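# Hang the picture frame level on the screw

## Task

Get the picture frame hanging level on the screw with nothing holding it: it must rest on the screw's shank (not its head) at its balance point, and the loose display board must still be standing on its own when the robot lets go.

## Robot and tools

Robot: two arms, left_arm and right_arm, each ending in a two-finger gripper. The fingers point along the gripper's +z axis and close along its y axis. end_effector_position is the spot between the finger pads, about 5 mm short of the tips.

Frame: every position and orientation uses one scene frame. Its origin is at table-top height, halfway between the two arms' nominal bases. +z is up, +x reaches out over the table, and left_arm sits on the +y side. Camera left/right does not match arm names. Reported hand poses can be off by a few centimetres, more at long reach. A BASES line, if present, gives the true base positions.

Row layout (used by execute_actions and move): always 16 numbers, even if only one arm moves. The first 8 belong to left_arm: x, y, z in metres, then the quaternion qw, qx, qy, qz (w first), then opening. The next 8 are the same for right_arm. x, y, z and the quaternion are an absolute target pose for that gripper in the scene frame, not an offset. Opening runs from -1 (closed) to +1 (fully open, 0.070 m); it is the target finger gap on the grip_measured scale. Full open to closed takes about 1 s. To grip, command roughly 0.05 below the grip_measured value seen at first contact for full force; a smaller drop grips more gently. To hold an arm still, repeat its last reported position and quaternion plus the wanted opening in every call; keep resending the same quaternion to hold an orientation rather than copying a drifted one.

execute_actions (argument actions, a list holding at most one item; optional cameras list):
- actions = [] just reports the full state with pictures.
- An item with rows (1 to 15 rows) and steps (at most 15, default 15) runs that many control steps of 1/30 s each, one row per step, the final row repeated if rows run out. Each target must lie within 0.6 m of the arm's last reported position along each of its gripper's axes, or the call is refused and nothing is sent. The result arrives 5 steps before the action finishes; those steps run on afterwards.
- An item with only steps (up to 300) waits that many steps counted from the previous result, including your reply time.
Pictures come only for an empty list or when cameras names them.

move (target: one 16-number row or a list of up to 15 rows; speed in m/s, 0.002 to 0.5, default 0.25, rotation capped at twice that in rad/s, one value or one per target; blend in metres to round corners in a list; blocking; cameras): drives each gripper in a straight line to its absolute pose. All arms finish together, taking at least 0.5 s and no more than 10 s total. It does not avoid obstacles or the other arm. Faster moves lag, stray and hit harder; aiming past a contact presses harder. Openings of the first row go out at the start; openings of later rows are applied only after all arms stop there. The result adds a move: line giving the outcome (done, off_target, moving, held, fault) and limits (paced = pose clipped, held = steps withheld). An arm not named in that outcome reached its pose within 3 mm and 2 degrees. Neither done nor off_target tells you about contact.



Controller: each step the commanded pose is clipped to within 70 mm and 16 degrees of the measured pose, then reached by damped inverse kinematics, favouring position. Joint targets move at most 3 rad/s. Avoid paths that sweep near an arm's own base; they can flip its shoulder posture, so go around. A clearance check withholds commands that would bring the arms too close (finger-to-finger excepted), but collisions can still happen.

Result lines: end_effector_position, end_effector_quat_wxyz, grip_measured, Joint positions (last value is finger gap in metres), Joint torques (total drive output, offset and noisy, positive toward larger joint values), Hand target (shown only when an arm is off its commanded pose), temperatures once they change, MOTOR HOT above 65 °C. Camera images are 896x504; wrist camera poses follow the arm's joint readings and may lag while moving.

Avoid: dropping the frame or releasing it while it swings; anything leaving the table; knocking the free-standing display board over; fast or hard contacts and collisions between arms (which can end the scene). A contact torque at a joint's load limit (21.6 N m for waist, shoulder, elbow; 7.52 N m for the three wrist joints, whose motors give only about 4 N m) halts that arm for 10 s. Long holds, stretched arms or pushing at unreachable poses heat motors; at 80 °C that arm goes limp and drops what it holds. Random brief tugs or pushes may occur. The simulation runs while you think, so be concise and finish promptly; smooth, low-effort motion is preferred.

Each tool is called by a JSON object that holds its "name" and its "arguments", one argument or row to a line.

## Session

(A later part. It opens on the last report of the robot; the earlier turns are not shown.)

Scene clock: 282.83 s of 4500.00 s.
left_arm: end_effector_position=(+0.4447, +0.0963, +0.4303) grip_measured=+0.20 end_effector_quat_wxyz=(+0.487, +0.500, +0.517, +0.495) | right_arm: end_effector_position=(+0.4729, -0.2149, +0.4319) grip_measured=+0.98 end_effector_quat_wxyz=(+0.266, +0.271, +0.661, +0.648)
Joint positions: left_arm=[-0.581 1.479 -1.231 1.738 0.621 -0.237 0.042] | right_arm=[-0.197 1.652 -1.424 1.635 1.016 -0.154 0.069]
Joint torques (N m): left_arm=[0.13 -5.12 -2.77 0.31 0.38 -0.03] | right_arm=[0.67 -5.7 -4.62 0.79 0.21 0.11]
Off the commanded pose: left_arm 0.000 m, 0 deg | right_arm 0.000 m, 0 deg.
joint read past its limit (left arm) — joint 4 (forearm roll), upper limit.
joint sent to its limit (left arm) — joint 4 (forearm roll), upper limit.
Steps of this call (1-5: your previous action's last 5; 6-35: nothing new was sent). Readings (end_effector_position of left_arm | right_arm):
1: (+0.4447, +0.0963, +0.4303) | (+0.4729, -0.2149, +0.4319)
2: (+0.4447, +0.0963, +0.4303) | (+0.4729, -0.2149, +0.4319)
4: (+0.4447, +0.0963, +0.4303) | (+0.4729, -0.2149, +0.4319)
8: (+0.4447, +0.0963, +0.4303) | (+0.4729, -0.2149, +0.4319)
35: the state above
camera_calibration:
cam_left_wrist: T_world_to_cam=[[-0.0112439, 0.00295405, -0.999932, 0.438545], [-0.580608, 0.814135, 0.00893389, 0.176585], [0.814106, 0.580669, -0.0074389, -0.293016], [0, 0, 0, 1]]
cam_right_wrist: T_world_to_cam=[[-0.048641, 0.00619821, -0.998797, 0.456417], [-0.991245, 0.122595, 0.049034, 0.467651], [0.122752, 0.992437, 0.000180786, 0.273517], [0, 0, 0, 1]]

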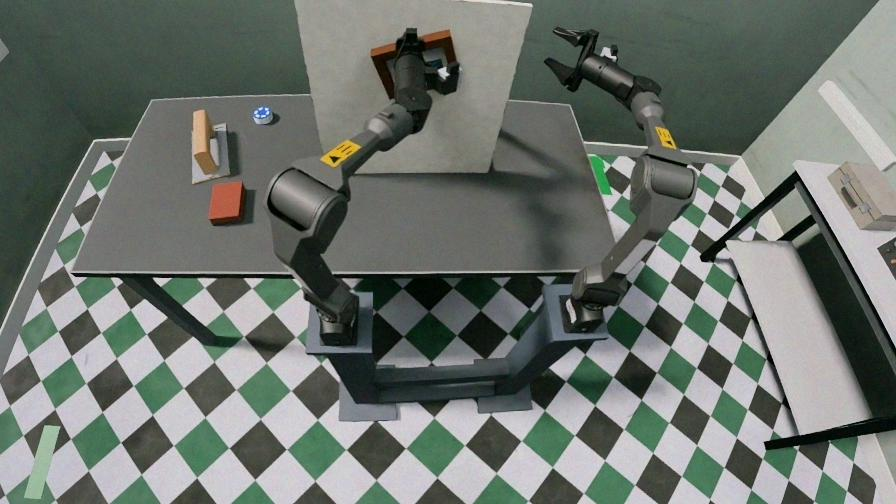

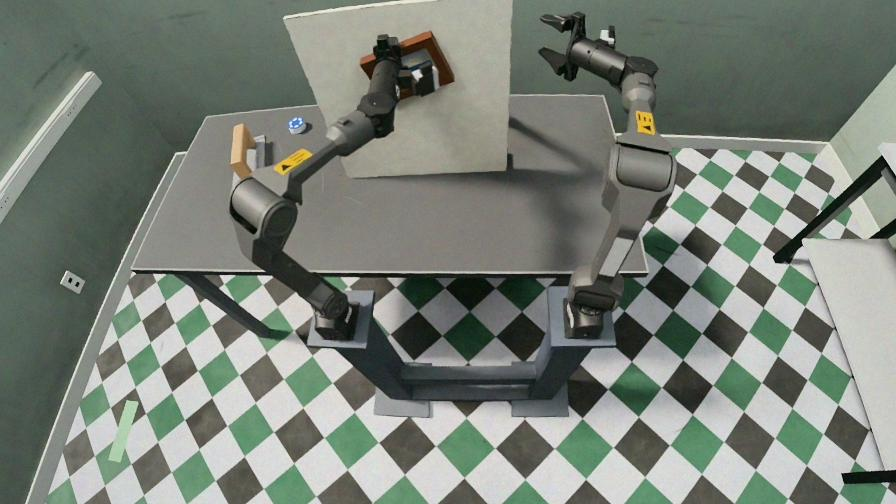

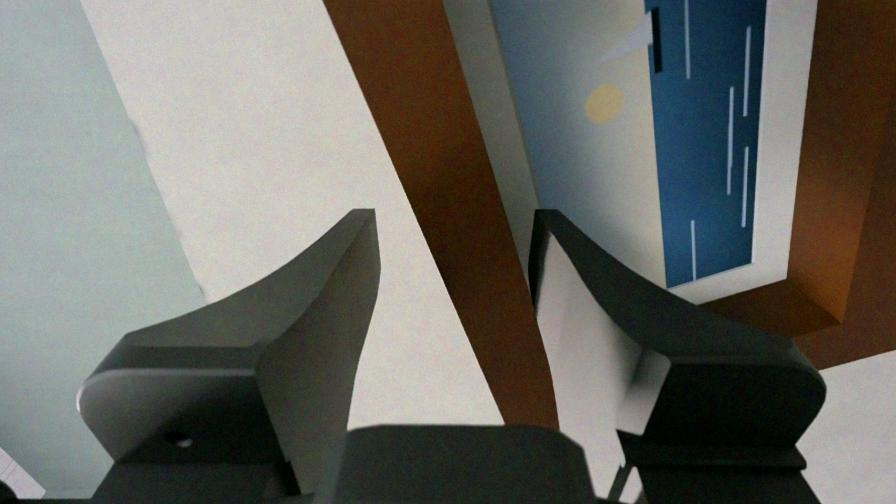

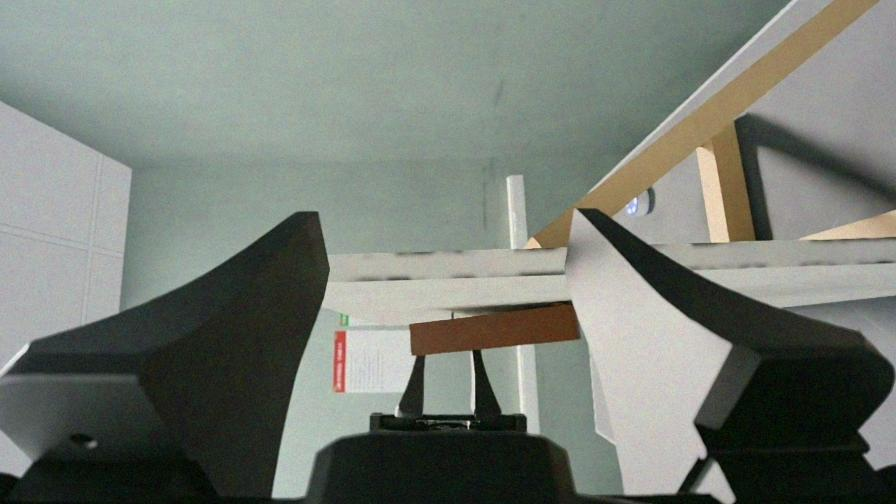

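{"name": "execute_actions", "arguments": {
  "actions": [
    {"rows": [[0.4447, 0.0962, 0.4303, 0.4890, 0.4990, 0.5150, 0.4965, 0.24, 0.473, -0.215, 0.432, 0.2657, 0.2712, 0.6605, 0.6476, 1.0], [0.4447, 0.0962, 0.4303, 0.4890, 0.4990, 0.5150, 0.4965, 0.28, 0.473, -0.215, 0.432, 0.2657, 0.2712, 0.6605, 0.6476, 1.0], [0.4447, 0.0962, 0.4303, 0.4890, 0.4990, 0.5150, 0.4965, 0.32, 0.473, -0.215, 0.432, 0.2657, 0.2712, 0.6605, 0.6476, 1.0], [0.4447, 0.0962, 0.4303, 0.4890, 0.4990, 0.5150, 0.4965, 0.36, 0.473, -0.215, 0.432, 0.2657, 0.2712, 0.6605, 0.6476, 1.0], [0.4447, 0.0962, 0.4303, 0.4890, 0.4990, 0.5150, 0.4965, 0.4, 0.473, -0.215, 0.432, 0.2657, 0.2712, 0.6605, 0.6476, 1.0], [0.4447, 0.0962, 0.4303, 0.4890, 0.4990, 0.5150, 0.4965, 0.45, 0.473, -0.215, 0.432, 0.2657, 0.2712, 0.6605, 0.6476, 1.0], [0.4447, 0.0962, 0.4303, 0.4890, 0.4990, 0.5150, 0.4965, 0.5, 0.473, -0.215, 0.432, 0.2657, 0.2712, 0.6605, 0.6476, 1.0]], "steps": 15}
  ]
}}

{"name": "wait", "arguments": {
  "seconds": 1.0
}}

{"name": "zoom_image", "arguments": {
  "camera": "cam_head_left",
  "region": [350, 10, 470, 100]
}}

{"name": "zoom_image", "arguments": {
  "camera": "cam_head_right",
  "region": [340, 10, 460, 100]
}}

Scene clock: 285.13 s of 4500.00 s.
left_arm: end_effector_position=(+0.4447, +0.0963, +0.4303) grip_measured=+0.50 end_effector_quat_wxyz=(+0.487, +0.500, +0.517, +0.495) | right_arm: end_effector_position=(+0.4729, -0.2149, +0.4319) grip_measured=+0.98 end_effector_quat_wxyz=(+0.266, +0.271, +0.661, +0.648)
Joint positions: left_arm=[-0.581 1.479 -1.231 1.738 0.621 -0.237 0.053] | right_arm=[-0.197 1.652 -1.424 1.635 1.016 -0.154 0.069]
Joint torques (N m): left_arm=[0.52 -5 -2.58 0.29 0.06 -0.06] | right_arm=[0.64 -5.75 -4.64 0.81 0.2 0.1]
joint sent to its limit (left arm) — joint 4 (forearm roll), upper limit.
Steps of this call (1-59: nothing new was sent; 60-69: this action's first 10). Readings (end_effector_position of left_arm | right_arm):
60: (+0.4447, +0.0963, +0.4303) | (+0.4729, -0.2149, +0.4319)
61: (+0.4447, +0.0963, +0.4303) | (+0.4729, -0.2149, +0.4319)
63: (+0.4447, +0.0963, +0.4303) | (+0.4729, -0.2149, +0.4319)
67: (+0.4447, +0.0963, +0.4303) | (+0.4729, -0.2149, +0.4319)
69: the state above

Scene clock: 286.30 s of 4500.00 s.
left_arm: end_effector_position=(+0.4447, +0.0963, +0.4303) grip_measured=+0.50 end_effector_quat_wxyz=(+0.487, +0.500, +0.517, +0.495) | right_arm: end_effector_position=(+0.4729, -0.2149, +0.4319) grip_measured=+0.98 end_effector_quat_wxyz=(+0.266, +0.271, +0.661, +0.648)
Joint positions: left_arm=[-0.581 1.479 -1.231 1.738 0.621 -0.237 0.053] | right_arm=[-0.197 1.652 -1.424 1.635 1.016 -0.154 0.069]
Joint torques (N m): left_arm=[0.45 -4.86 -2.61 0.3 0.01 -0.07] | right_arm=[0.66 -5.71 -4.65 0.8 0.2 0.1]
Off the commanded pose: left_arm 0.000 m, 0 deg | right_arm 0.000 m, 0 deg.
joint sent to its limit (left arm) — joint 4 (forearm roll), upper limit.
Steps of this call (1-5: your previous action's last 5; 6-35: nothing new was sent). Readings (end_effector_position of left_arm | right_arm):
1: (+0.4447, +0.0963, +0.4303) | (+0.4729, -0.2149, +0.4319)
2: (+0.4447, +0.0963, +0.4303) | (+0.4729, -0.2149, +0.4319)
4: (+0.4447, +0.0963, +0.4303) | (+0.4729, -0.2149, +0.4319)
8: (+0.4447, +0.0963, +0.4303) | (+0.4729, -0.2149, +0.4319)
35: the state above
camera_calibration:
cam_left_wrist: T_world_to_cam=[[-0.0112439, 0.00295405, -0.999932, 0.438545], [-0.580608, 0.814135, 0.00893389, 0.176585], [0.814106, 0.580669, -0.0074389, -0.293016], [0, 0, 0, 1]]
cam_right_wrist: T_world_to_cam=[[-0.048641, 0.00619821, -0.998797, 0.456417], [-0.991245, 0.122595, 0.049034, 0.467651], [0.122752, 0.992437, 0.000180786, 0.273517], [0, 0, 0, 1]]

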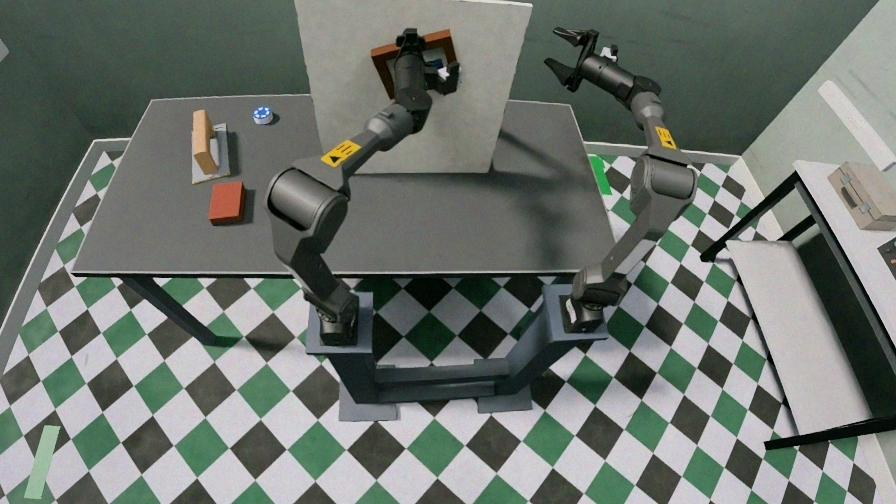

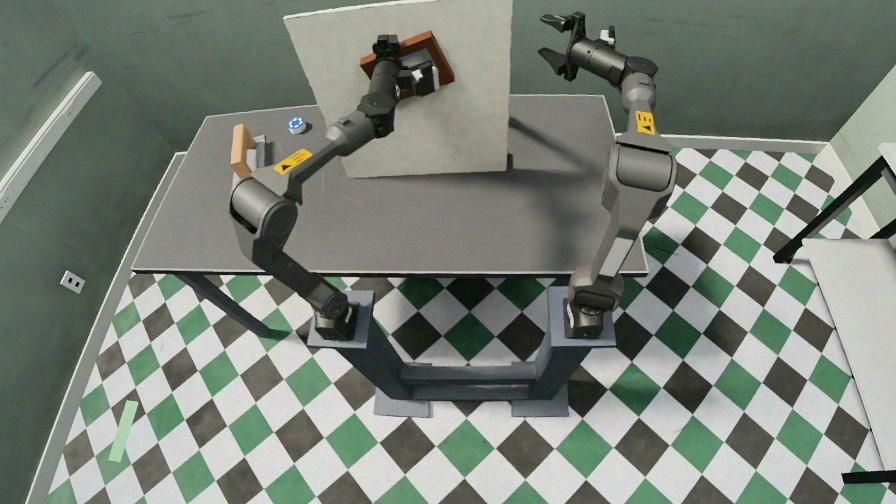

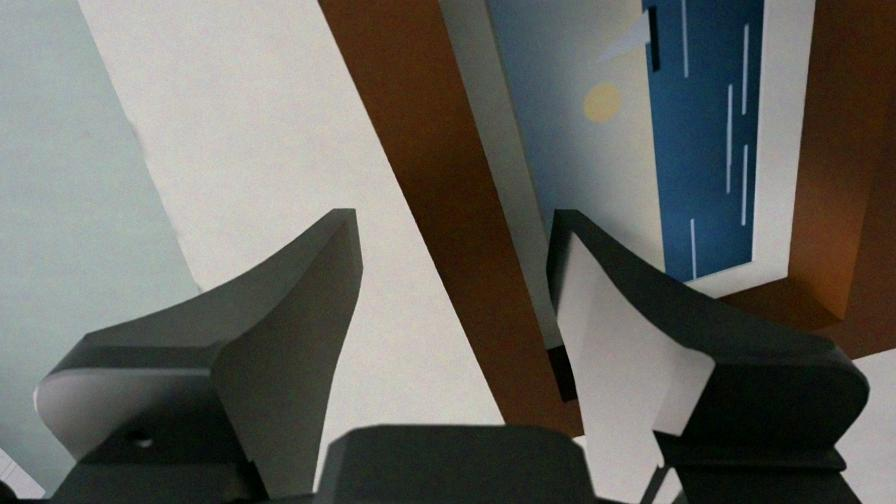

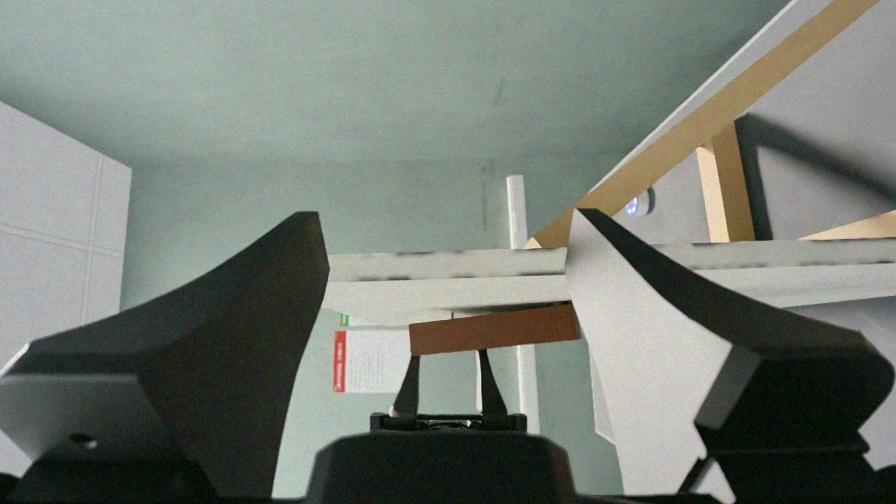

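Scaled by 4.200 from the camera's 896x504 image, which has a finer 1280x720 frame.

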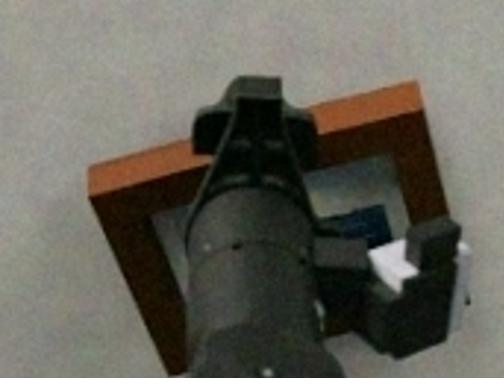

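Scaled by 4.200 from the camera's 896x504 image, which has a finer 1280x720 frame.

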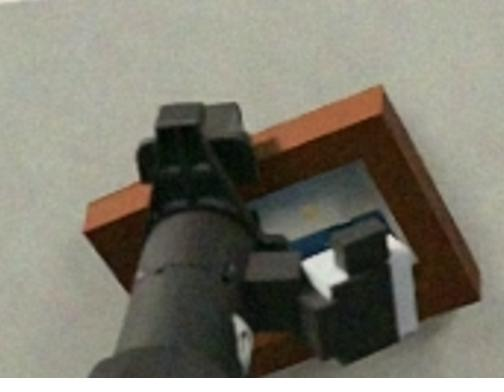

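{"name": "move", "arguments": {
  "target": [0.4447, 0.0958, 0.4230, 0.5623, 0.4139, 0.5911, 0.4040, 0.5, 0.473, -0.215, 0.432, 0.2657, 0.2712, 0.6605, 0.6476, 1.0],
  "speed": 0.1
}}

{"name": "zoom_image", "arguments": {
  "camera": "cam_right_wrist",
  "region": [380, 280, 600, 430]
}}

Scene clock: 290.87 s of 4500.00 s.
left_arm: end_effector_position=(+0.4447, +0.0955, +0.4231) grip_measured=+0.50 end_effector_quat_wxyz=(+0.559, +0.415, +0.594, +0.402) | right_arm: end_effector_position=(+0.4729, -0.2149, +0.4319) grip_measured=+0.98 end_effector_quat_wxyz=(+0.266, +0.271, +0.661, +0.648)
Joint positions: left_arm=[-0.575 1.477 -1.215 1.738 0.604 -0.575 0.053] | right_arm=[-0.197 1.652 -1.424 1.635 1.016 -0.154 0.069]
Joint torques (N m): left_arm=[0.39 -6.88 -2.71 0.34 0.09 -0.06] | right_arm=[0.64 -5.76 -4.62 0.81 0.2 0.08]
Off the commanded pose: left_arm 0.000 m, 1 deg | right_arm 0.000 m, 0 deg.
joint sent to its limit (left arm) — joint 4 (forearm roll), upper limit.
Kept back: nothing.
move: done
camera_calibration:
cam_left_wrist: T_world_to_cam=[[-0.0198401, -0.321436, -0.946723, 0.443662], [-0.58449, 0.771974, -0.249855, 0.292508], [0.811159, 0.548393, -0.203192, -0.205423], [0, 0, 0, 1]]
cam_right_wrist: T_world_to_cam=[[-0.048641, 0.00619821, -0.998797, 0.456417], [-0.991245, 0.122595, 0.049034, 0.467651], [0.122752, 0.992437, 0.000180786, 0.273517], [0, 0, 0, 1]]

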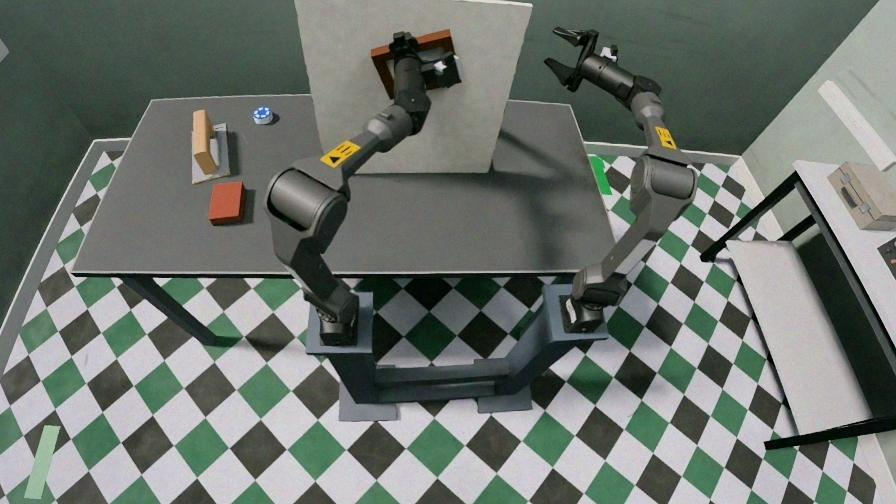

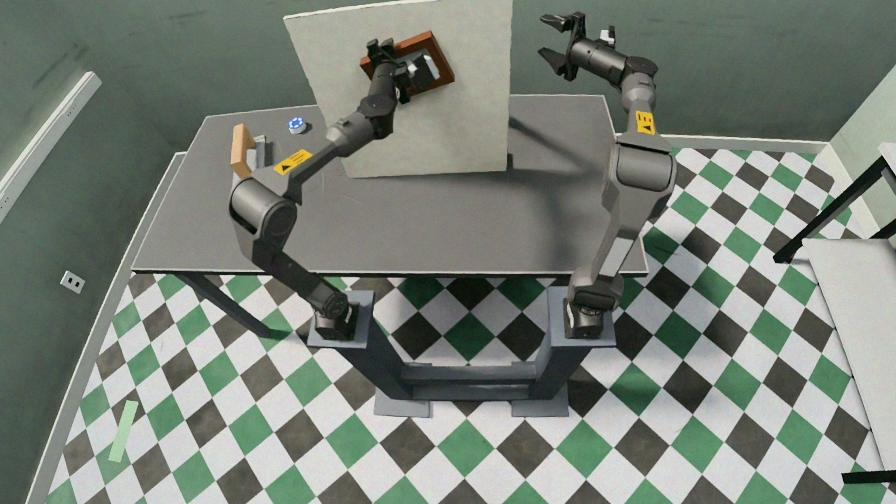

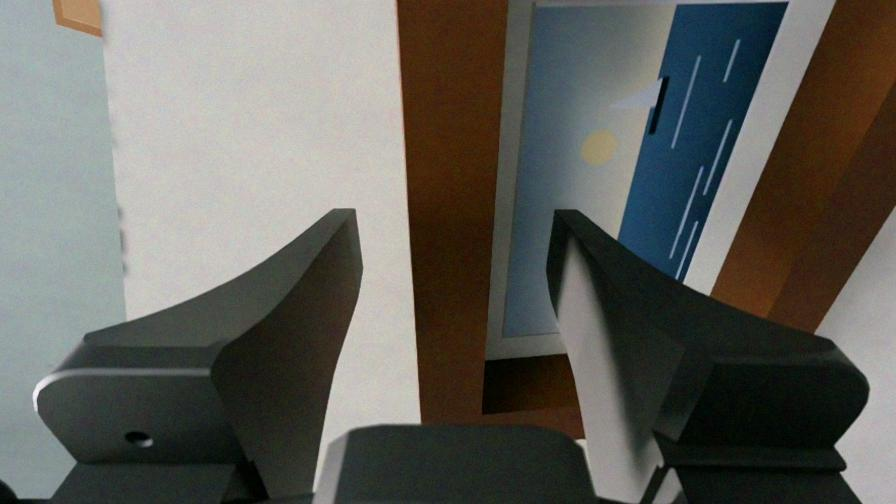

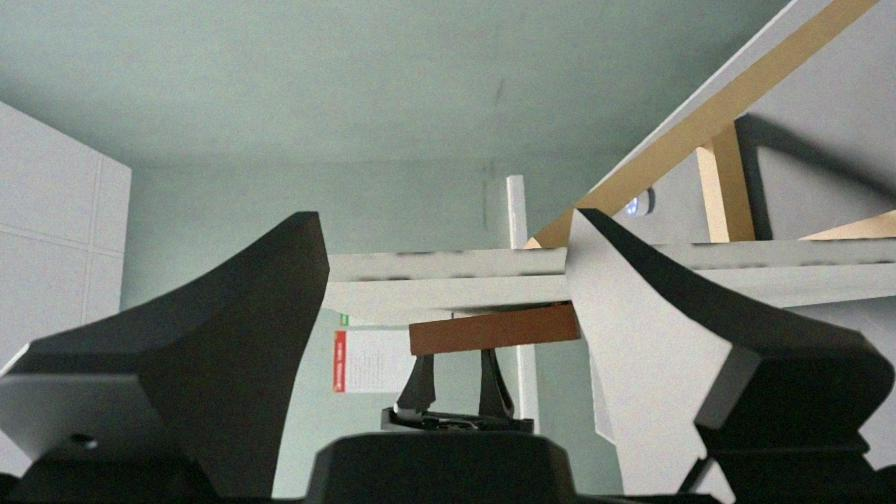

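Scaled by 2.291 from the camera's 896x504 image, which has a finer 1280x720 frame.

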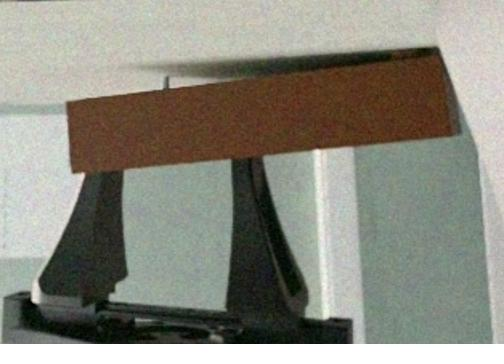

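{"name": "execute_actions", "arguments": {
  "actions": [
    {"rows": [[0.4447, 0.0958, 0.4230, 0.5623, 0.4139, 0.5911, 0.4040, 0.3, 0.473, -0.215, 0.432, 0.2657, 0.2712, 0.6605, 0.6476, 1.0],[0.4447, 0.0958, 0.4230, 0.5623, 0.4139, 0.5911, 0.4040, 0.1, 0.473, -0.215, 0.432, 0.2657, 0.2712, 0.6605, 0.6476, 1.0],[0.4447, 0.0958, 0.4230, 0.5623, 0.4139, 0.5911, 0.4040, -0.1, 0.473, -0.215, 0.432, 0.2657, 0.2712, 0.6605, 0.6476, 1.0],[0.4447, 0.0958, 0.4230, 0.5623, 0.4139, 0.5911, 0.4040, -0.25, 0.473, -0.215, 0.432, 0.2657, 0.2712, 0.6605, 0.6476, 1.0]], "steps": 15}
  ]
}}

{"name": "execute_actions", "arguments": {
  "actions": [
    {"rows": [[0.4447, 0.0958, 0.4230, 0.5623, 0.4139, 0.5911, 0.4040, -0.30, 0.473, -0.215, 0.432, 0.2657, 0.2712, 0.6605, 0.6476, 1.0],[0.4447, 0.0958, 0.4230, 0.5623, 0.4139, 0.5911, 0.4040, -0.33, 0.473, -0.215, 0.432, 0.2657, 0.2712, 0.6605, 0.6476, 1.0],[0.4447, 0.0958, 0.4230, 0.5623, 0.4139, 0.5911, 0.4040, -0.36, 0.473, -0.215, 0.432, 0.2657, 0.2712, 0.6605, 0.6476, 1.0],[0.4447, 0.0958, 0.4230, 0.5623, 0.4139, 0.5911, 0.4040, -0.39, 0.473, -0.215, 0.432, 0.2657, 0.2712, 0.6605, 0.6476, 1.0],[0.4447, 0.0958, 0.4230, 0.5623, 0.4139, 0.5911, 0.4040, -0.42, 0.473, -0.215, 0.432, 0.2657, 0.2712, 0.6605, 0.6476, 1.0],[0.4447, 0.0958, 0.4230, 0.5623, 0.4139, 0.5911, 0.4040, -0.44, 0.473, -0.215, 0.432, 0.2657, 0.2712, 0.6605, 0.6476, 1.0],[0.4447, 0.0958, 0.4230, 0.5623, 0.4139, 0.5911, 0.4040, -0.46, 0.473, -0.215, 0.432, 0.2657, 0.2712, 0.6605, 0.6476, 1.0],[0.4447, 0.0958, 0.4230, 0.5623, 0.4139, 0.5911, 0.4040, -0.48, 0.473, -0.215, 0.432, 0.2657, 0.2712, 0.6605, 0.6476, 1.0],[0.4447, 0.0958, 0.4230, 0.5623, 0.4139, 0.5911, 0.4040, -0.5, 0.473, -0.215, 0.432, 0.2657, 0.2712, 0.6605, 0.6476, 1.0],[0.4447, 0.0958, 0.4230, 0.5623, 0.4139, 0.5911, 0.4040, -0.65, 0.473, -0.215, 0.432, 0.2657, 0.2712, 0.6605, 0.6476, 1.0]], "steps": 15}
  ],
  "cameras": ["cam_left_wrist", "cam_right_wrist"]
}}

{"name": "zoom_image", "arguments": {
  "camera": "cam_right_wrist",
  "region": [380, 280, 600, 430]
}}

Scene clock: 292.57 s of 4500.00 s.
left_arm: end_effector_position=(+0.4447, +0.0955, +0.4231) grip_measured=-0.16 end_effector_quat_wxyz=(+0.559, +0.415, +0.594, +0.403) | right_arm: end_effector_position=(+0.4729, -0.2149, +0.4319) grip_measured=+0.98 end_effector_quat_wxyz=(+0.266, +0.271, +0.661, +0.648)
Joint positions: left_arm=[-0.575 1.477 -1.215 1.738 0.604 -0.574 0.029] | right_arm=[-0.197 1.652 -1.424 1.635 1.016 -0.154 0.069]
Joint torques (N m): left_arm=[0.1 -6.85 -3.17 0.33 0.29 -0.02] | right_arm=[0.61 -5.74 -4.61 0.82 0.2 0.08]
joint sent to its limit (left arm) — joint 4 (forearm roll), upper limit.
Steps of this call (1-41: nothing new was sent; 42-51: this action's first 10). Readings (end_effector_position of left_arm | right_arm):
42: (+0.4447, +0.0955, +0.4231) | (+0.4729, -0.2149, +0.4319)
43: (+0.4447, +0.0955, +0.4231) | (+0.4729, -0.2149, +0.4319)
45: (+0.4447, +0.0955, +0.4231) | (+0.4729, -0.2149, +0.4319)
49: (+0.4447, +0.0955, +0.4231) | (+0.4729, -0.2149, +0.4319)
51: the state above

Scene clock: 293.07 s of 4500.00 s.
left_arm: end_effector_position=(+0.4444, +0.0962, +0.4241) grip_measured=-0.42 end_effector_quat_wxyz=(+0.560, +0.414, +0.594, +0.403) | right_arm: end_effector_position=(+0.4729, -0.2149, +0.4319) grip_measured=+0.98 end_effector_quat_wxyz=(+0.266, +0.271, +0.661, +0.648)
Joint positions: left_arm=[-0.574 1.475 -1.215 1.738 0.604 -0.574 0.02] | right_arm=[-0.197 1.652 -1.424 1.635 1.016 -0.154 0.069]
Joint torques (N m): left_arm=[-0.52 -4.83 -2.1 0.24 -0.28 -0.05] | right_arm=[0.61 -5.76 -4.65 0.83 0.2 0.08]
Off your previous action's commanded pose at its last step (step 5 of this call): left_arm 0.000 m, 1 deg | right_arm 0.000 m, 0 deg.
joint sent to its limit (left arm) — joint 4 (forearm roll), upper limit.
Steps of this call (1-5: your previous action's last 5; 6-15: this action's first 10). Readings (end_effector_position of left_arm | right_arm):
6: (+0.4447, +0.0955, +0.4231) | (+0.4729, -0.2149, +0.4319)
7: (+0.4445, +0.0956, +0.4236) | (+0.4729, -0.2149, +0.4319)
9: (+0.4444, +0.0962, +0.4241) | (+0.4729, -0.2149, +0.4319)
13: (+0.4444, +0.0962, +0.4241) | (+0.4729, -0.2149, +0.4319)
15: the state above
camera_calibration:
cam_left_wrist: T_world_to_cam=[[-0.0177844, -0.321771, -0.94665, 0.443928], [-0.58467, 0.771396, -0.251217, 0.292723], [0.811076, 0.54901, -0.201849, -0.205911], [0, 0, 0, 1]]
cam_right_wrist: T_world_to_cam=[[-0.048641, 0.00619821, -0.998797, 0.456417], [-0.991245, 0.122595, 0.049034, 0.467651], [0.122752, 0.992437, 0.000180786, 0.273517], [0, 0, 0, 1]]
Images, in order: cam_left_wrist, cam_right_wrist.

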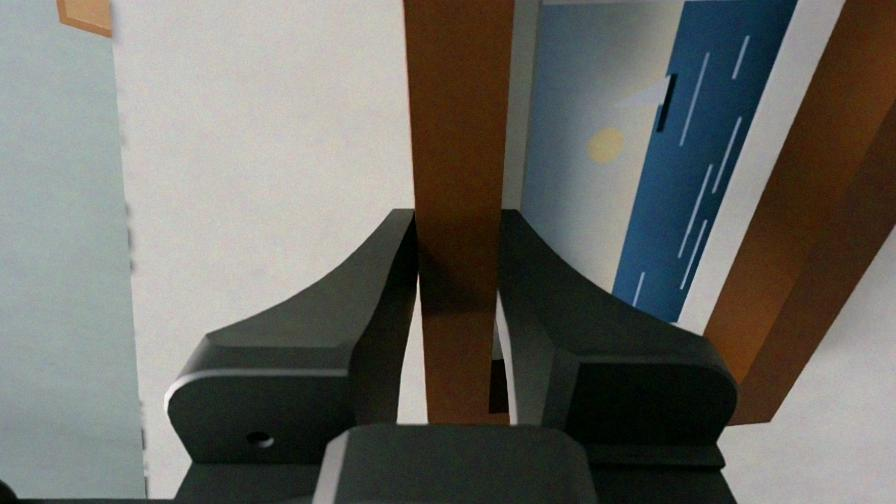

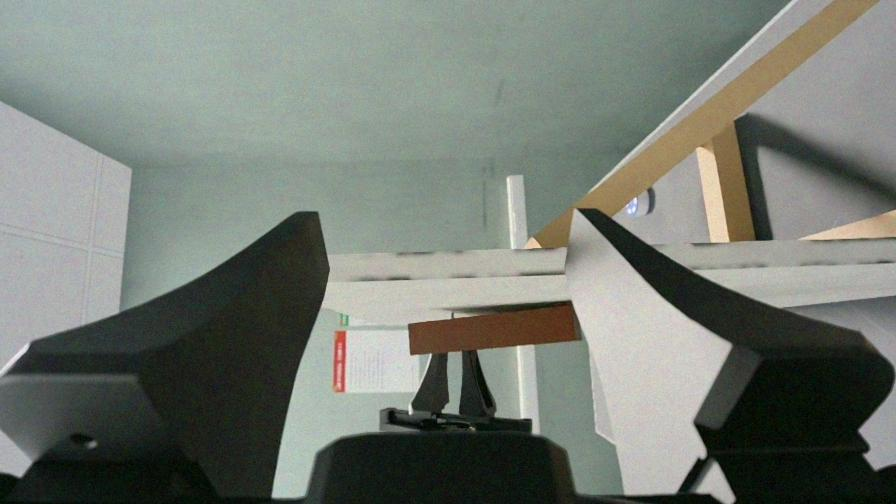

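Scaled by 2.291 from the camera's 896x504 image, which has a finer 1280x720 frame.

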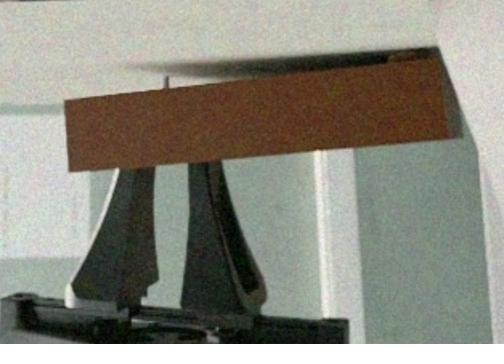

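{"name": "move", "arguments": {
  "target": [0.4447,0.0958,0.4230,0.5623,0.4139,0.5911,0.4040,-0.65,0.473,-0.215,0.432,0.2657,0.2712,0.6605,0.6476,1.0],
  "speed": 0.02
}}

Scene clock: 295.37 s of 4500.00 s.
left_arm: end_effector_position=(+0.4444, +0.0962, +0.4241) grip_measured=-0.42 end_effector_quat_wxyz=(+0.560, +0.414, +0.594, +0.403) | right_arm: end_effector_position=(+0.4729, -0.2149, +0.4319) grip_measured=+0.98 end_effector_quat_wxyz=(+0.266, +0.271, +0.661, +0.648)
Joint positions: left_arm=[-0.574 1.475 -1.215 1.738 0.604 -0.574 0.02] | right_arm=[-0.197 1.652 -1.424 1.635 1.016 -0.154 0.069]
Joint torques (N m): left_arm=[-3.24 1.09 0.63 -0.03 -2.24 -0.15] | right_arm=[0.62 -5.77 -4.64 0.84 0.19 0.07]
Off your previous action's commanded pose at its last step (step 5 of this call): left_arm 0.001 m, 0 deg | right_arm 0.000 m, 0 deg.
Off the commanded pose: left_arm 0.001 m, 0 deg | right_arm 0.000 m, 0 deg.
joint sent to its limit (left arm) — joint 4 (forearm roll), upper limit.
Kept back: nothing.
move: done
camera_calibration:
cam_left_wrist: T_world_to_cam=[[-0.0177844, -0.321771, -0.94665, 0.443928], [-0.58467, 0.771396, -0.251217, 0.292723], [0.811076, 0.54901, -0.201849, -0.205911], [0, 0, 0, 1]]
cam_right_wrist: T_world_to_cam=[[-0.048641, 0.00619821, -0.998797, 0.456417], [-0.991245, 0.122595, 0.049034, 0.467651], [0.122752, 0.992437, 0.000180786, 0.273517], [0, 0, 0, 1]]

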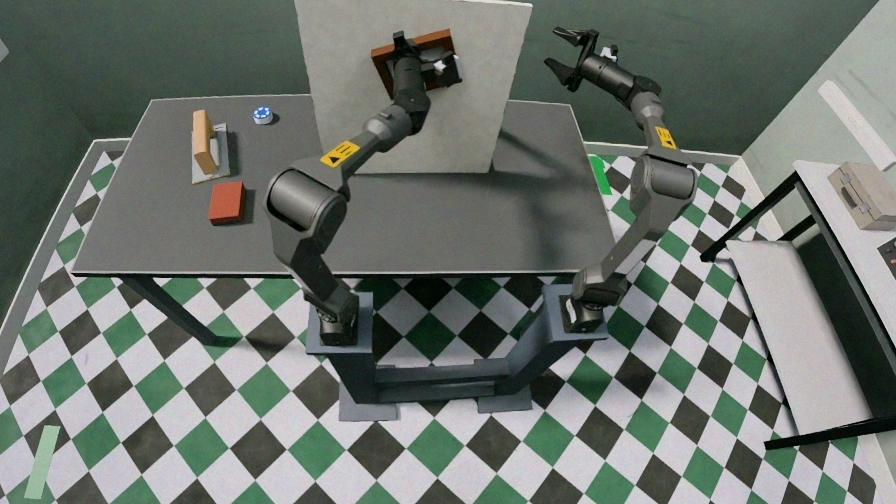

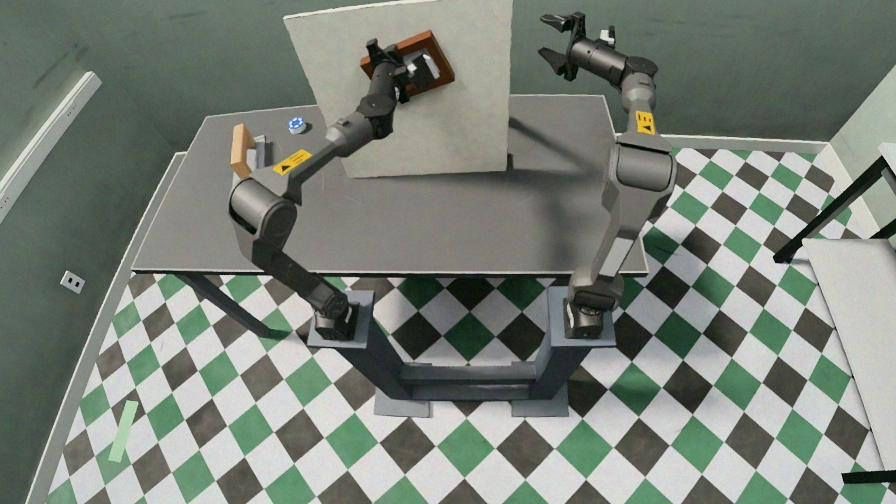

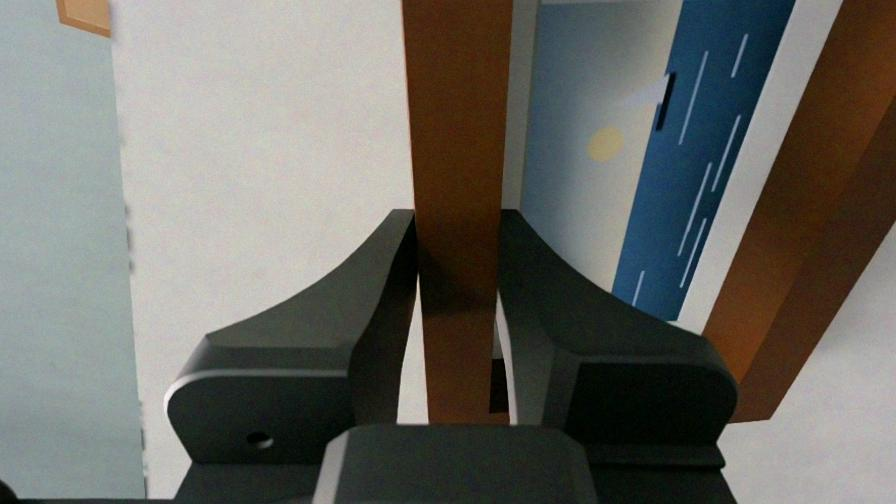

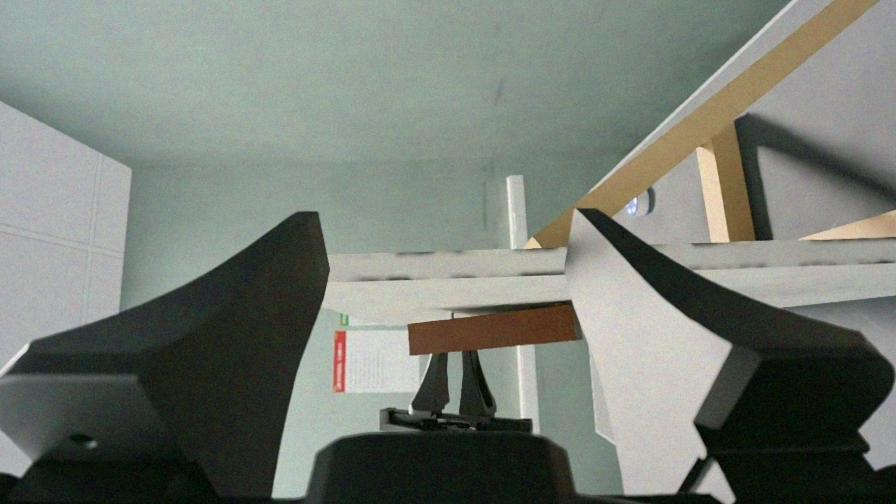

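{"name": "move", "arguments": {
  "target": [
    [0.4447,0.0963,0.4268,0.5274,0.4581,0.5551,0.4518,-0.65,0.473,-0.215,0.432,0.2657,0.2712,0.6605,0.6476,1.0],
    [0.4447,0.0960,0.4306,0.4890,0.4990,0.5150,0.4965,-0.65,0.473,-0.215,0.432,0.2657,0.2712,0.6605,0.6476,1.0]
  ],
  "speed": 0.025,
  "cameras": ["cam_head_left","cam_head_right","cam_right_wrist"]
}}

{"name": "zoom_image", "arguments": {
  "camera": "cam_right_wrist",
  "region": [420, 310, 480, 350]
}}

{"name": "zoom_image", "arguments": {
  "camera": "cam_head_left",
  "region": [350, 10, 470, 100]
}}

{"name": "zoom_image", "arguments": {
  "camera": "cam_head_right",
  "region": [340, 10, 460, 100]
}}

Scene clock: 302.67 s of 4500.00 s.
left_arm: end_effector_position=(+0.4446, +0.0953, +0.4304) grip_measured=-0.44 end_effector_quat_wxyz=(+0.488, +0.501, +0.516, +0.495) | right_arm: end_effector_position=(+0.4729, -0.2149, +0.4319) grip_measured=+0.98 end_effector_quat_wxyz=(+0.266, +0.271, +0.661, +0.648)
Joint positions: left_arm=[-0.582 1.48 -1.232 1.738 0.62 -0.236 0.02] | right_arm=[-0.197 1.652 -1.424 1.635 1.016 -0.154 0.069]
Joint torques (N m): left_arm=[-1.05 -5.69 -4.64 0.74 0.4 -0.11] | right_arm=[0.62 -5.82 -4.57 0.85 0.19 0.05]
Off the commanded pose: left_arm 0.001 m, 0 deg | right_arm 0.000 m, 0 deg.
joint sent to its limit (left arm) — joint 4 (forearm roll), upper limit.
Kept back: nothing.
move: done
camera_calibration:
cam_right_wrist: T_world_to_cam=[[-0.048641, 0.00619821, -0.998797, 0.456417], [-0.991245, 0.122595, 0.049034, 0.467651], [0.122752, 0.992437, 0.000180786, 0.273517], [0, 0, 0, 1]]
Images, in order: cam_head_left, cam_head_right, cam_right_wrist.

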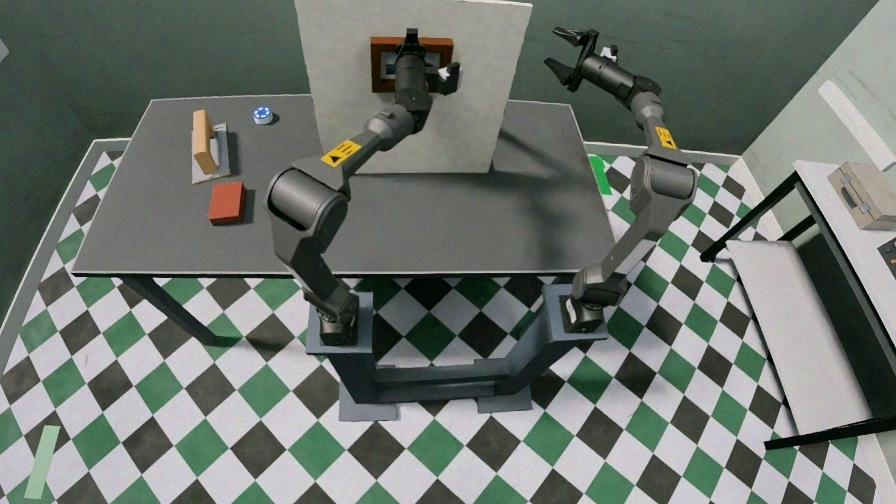

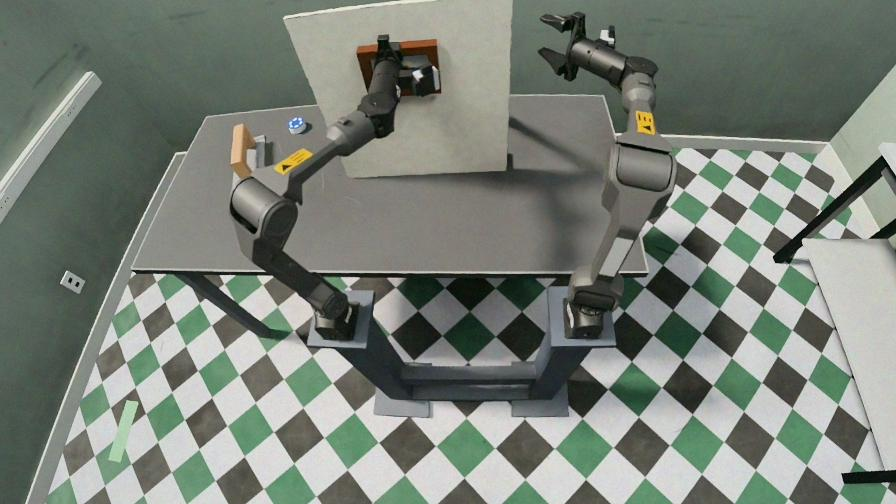

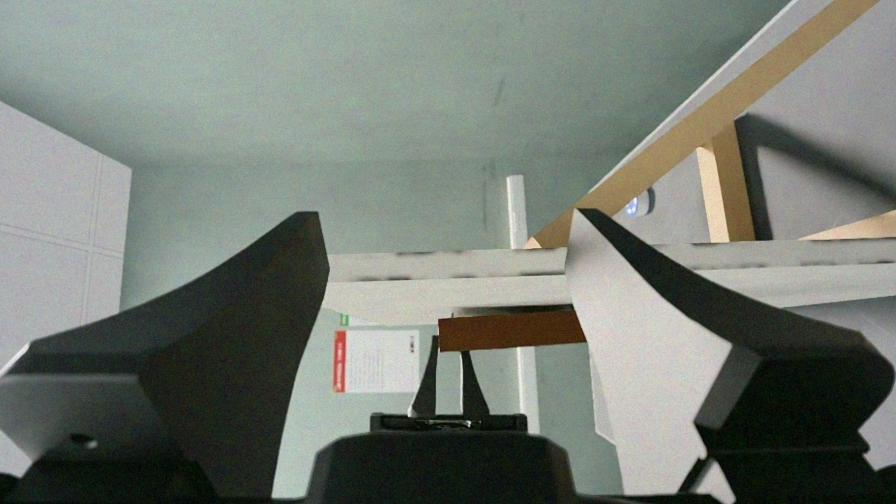

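Scaled by 8.400 from the camera's 896x504 image, which has a finer 1280x720 frame.

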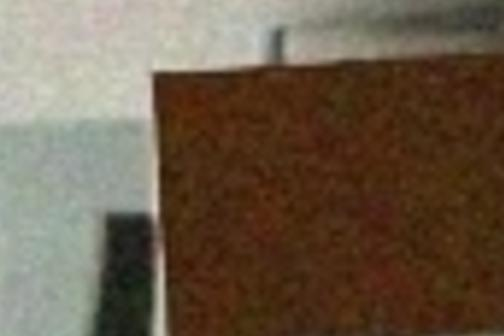

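Scaled by 4.200 from the camera's 896x504 image, which has a finer 1280x720 frame.

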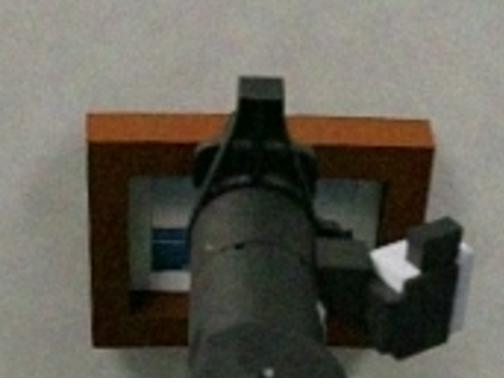

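Scaled by 4.200 from the camera's 896x504 image, which has a finer 1280x720 frame.

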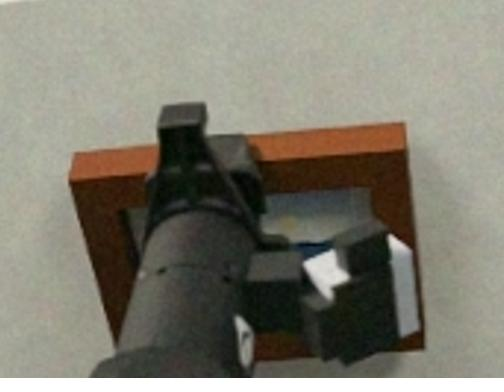

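{"name": "move", "arguments": {
  "target": [0.4447,0.0960,0.4338,0.4890,0.4990,0.5150,0.4965,-0.65,0.473,-0.215,0.432,0.2657,0.2712,0.6605,0.6476,1.0],
  "speed": 0.01,
  "cameras": ["cam_right_wrist"]
}}

{"name": "zoom_image", "arguments": {
  "camera": "cam_right_wrist",
  "region": [420, 310, 480, 350]
}}

Scene clock: 305.23 s of 4500.00 s.
left_arm: end_effector_position=(+0.4448, +0.0959, +0.4336) grip_measured=-0.44 end_effector_quat_wxyz=(+0.489, +0.499, +0.515, +0.497) | right_arm: end_effector_position=(+0.4729, -0.2149, +0.4319) grip_measured=+0.98 end_effector_quat_wxyz=(+0.266, +0.271, +0.661, +0.648)
Joint positions: left_arm=[-0.581 1.479 -1.239 1.737 0.619 -0.231 0.02] | right_arm=[-0.197 1.652 -1.424 1.635 1.016 -0.154 0.069]
Joint torques (N m): left_arm=[0.66 -7.63 -4.57 0.64 0.19 0.01] | right_arm=[0.59 -5.84 -4.61 0.86 0.18 0.04]
Off the commanded pose: left_arm 0.000 m, 0 deg | right_arm 0.000 m, 0 deg.
Kept back: nothing.
move: done
camera_calibration:
cam_right_wrist: T_world_to_cam=[[-0.048641, 0.00619821, -0.998797, 0.456417], [-0.991245, 0.122595, 0.049034, 0.467651], [0.122752, 0.992437, 0.000180786, 0.273517], [0, 0, 0, 1]]
Images, in order: cam_right_wrist.

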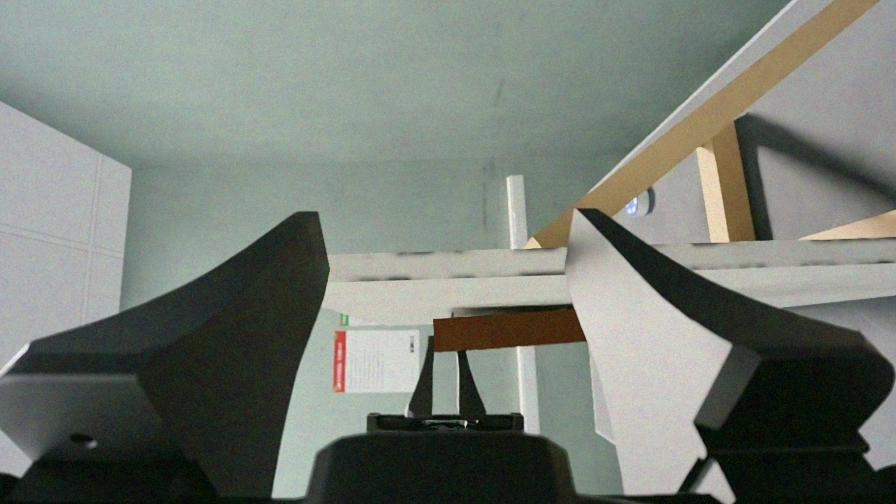

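Scaled by 8.400 from the camera's 896x504 image, which has a finer 1280x720 frame.

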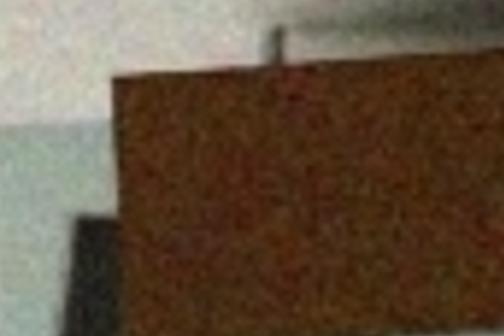

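{"name": "move", "arguments": {
  "target": [0.4447,0.0860,0.4338,0.4890,0.4990,0.5150,0.4965,-0.65,0.473,-0.215,0.432,0.2657,0.2712,0.6605,0.6476,1.0],
  "speed": 0.015,
  "cameras": ["cam_right_wrist"]
}}

{"name": "zoom_image", "arguments": {
  "camera": "cam_right_wrist",
  "region": [420, 310, 480, 350]
}}

Scene clock: 307.47 s of 4500.00 s.
left_arm: end_effector_position=(+0.4447, +0.0860, +0.4339) grip_measured=-0.44 end_effector_quat_wxyz=(+0.489, +0.499, +0.515, +0.497) | right_arm: end_effector_position=(+0.4729, -0.2149, +0.4319) grip_measured=+0.98 end_effector_quat_wxyz=(+0.266, +0.271, +0.661, +0.648)
Joint positions: left_arm=[-0.612 1.498 -1.26 1.725 0.649 -0.221 0.02] | right_arm=[-0.197 1.652 -1.424 1.635 1.016 -0.154 0.069]
Joint torques (N m): left_arm=[-0.19 -6.12 -4.45 0.66 0.39 -0.07] | right_arm=[0.54 -5.9 -4.57 0.87 0.19 0.03]
Off the commanded pose: left_arm 0.000 m, 0 deg | right_arm 0.000 m, 0 deg.
Kept back: nothing.
move: done
camera_calibration:
cam_right_wrist: T_world_to_cam=[[-0.048641, 0.00619821, -0.998797, 0.456417], [-0.991245, 0.122595, 0.049034, 0.467651], [0.122752, 0.992437, 0.000180786, 0.273517], [0, 0, 0, 1]]
Images, in order: cam_right_wrist.

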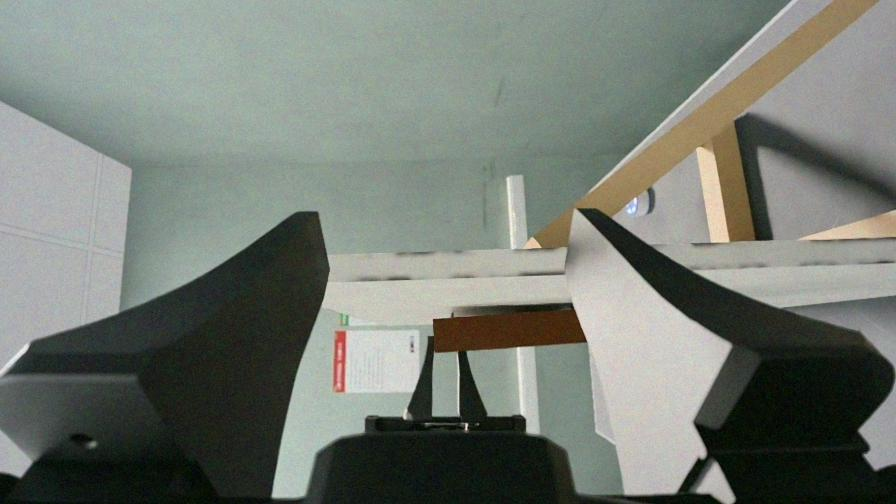

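Scaled by 8.400 from the camera's 896x504 image, which has a finer 1280x720 frame.

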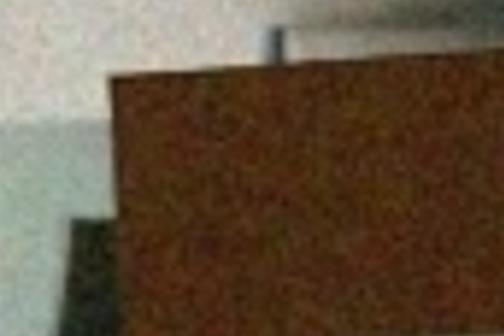

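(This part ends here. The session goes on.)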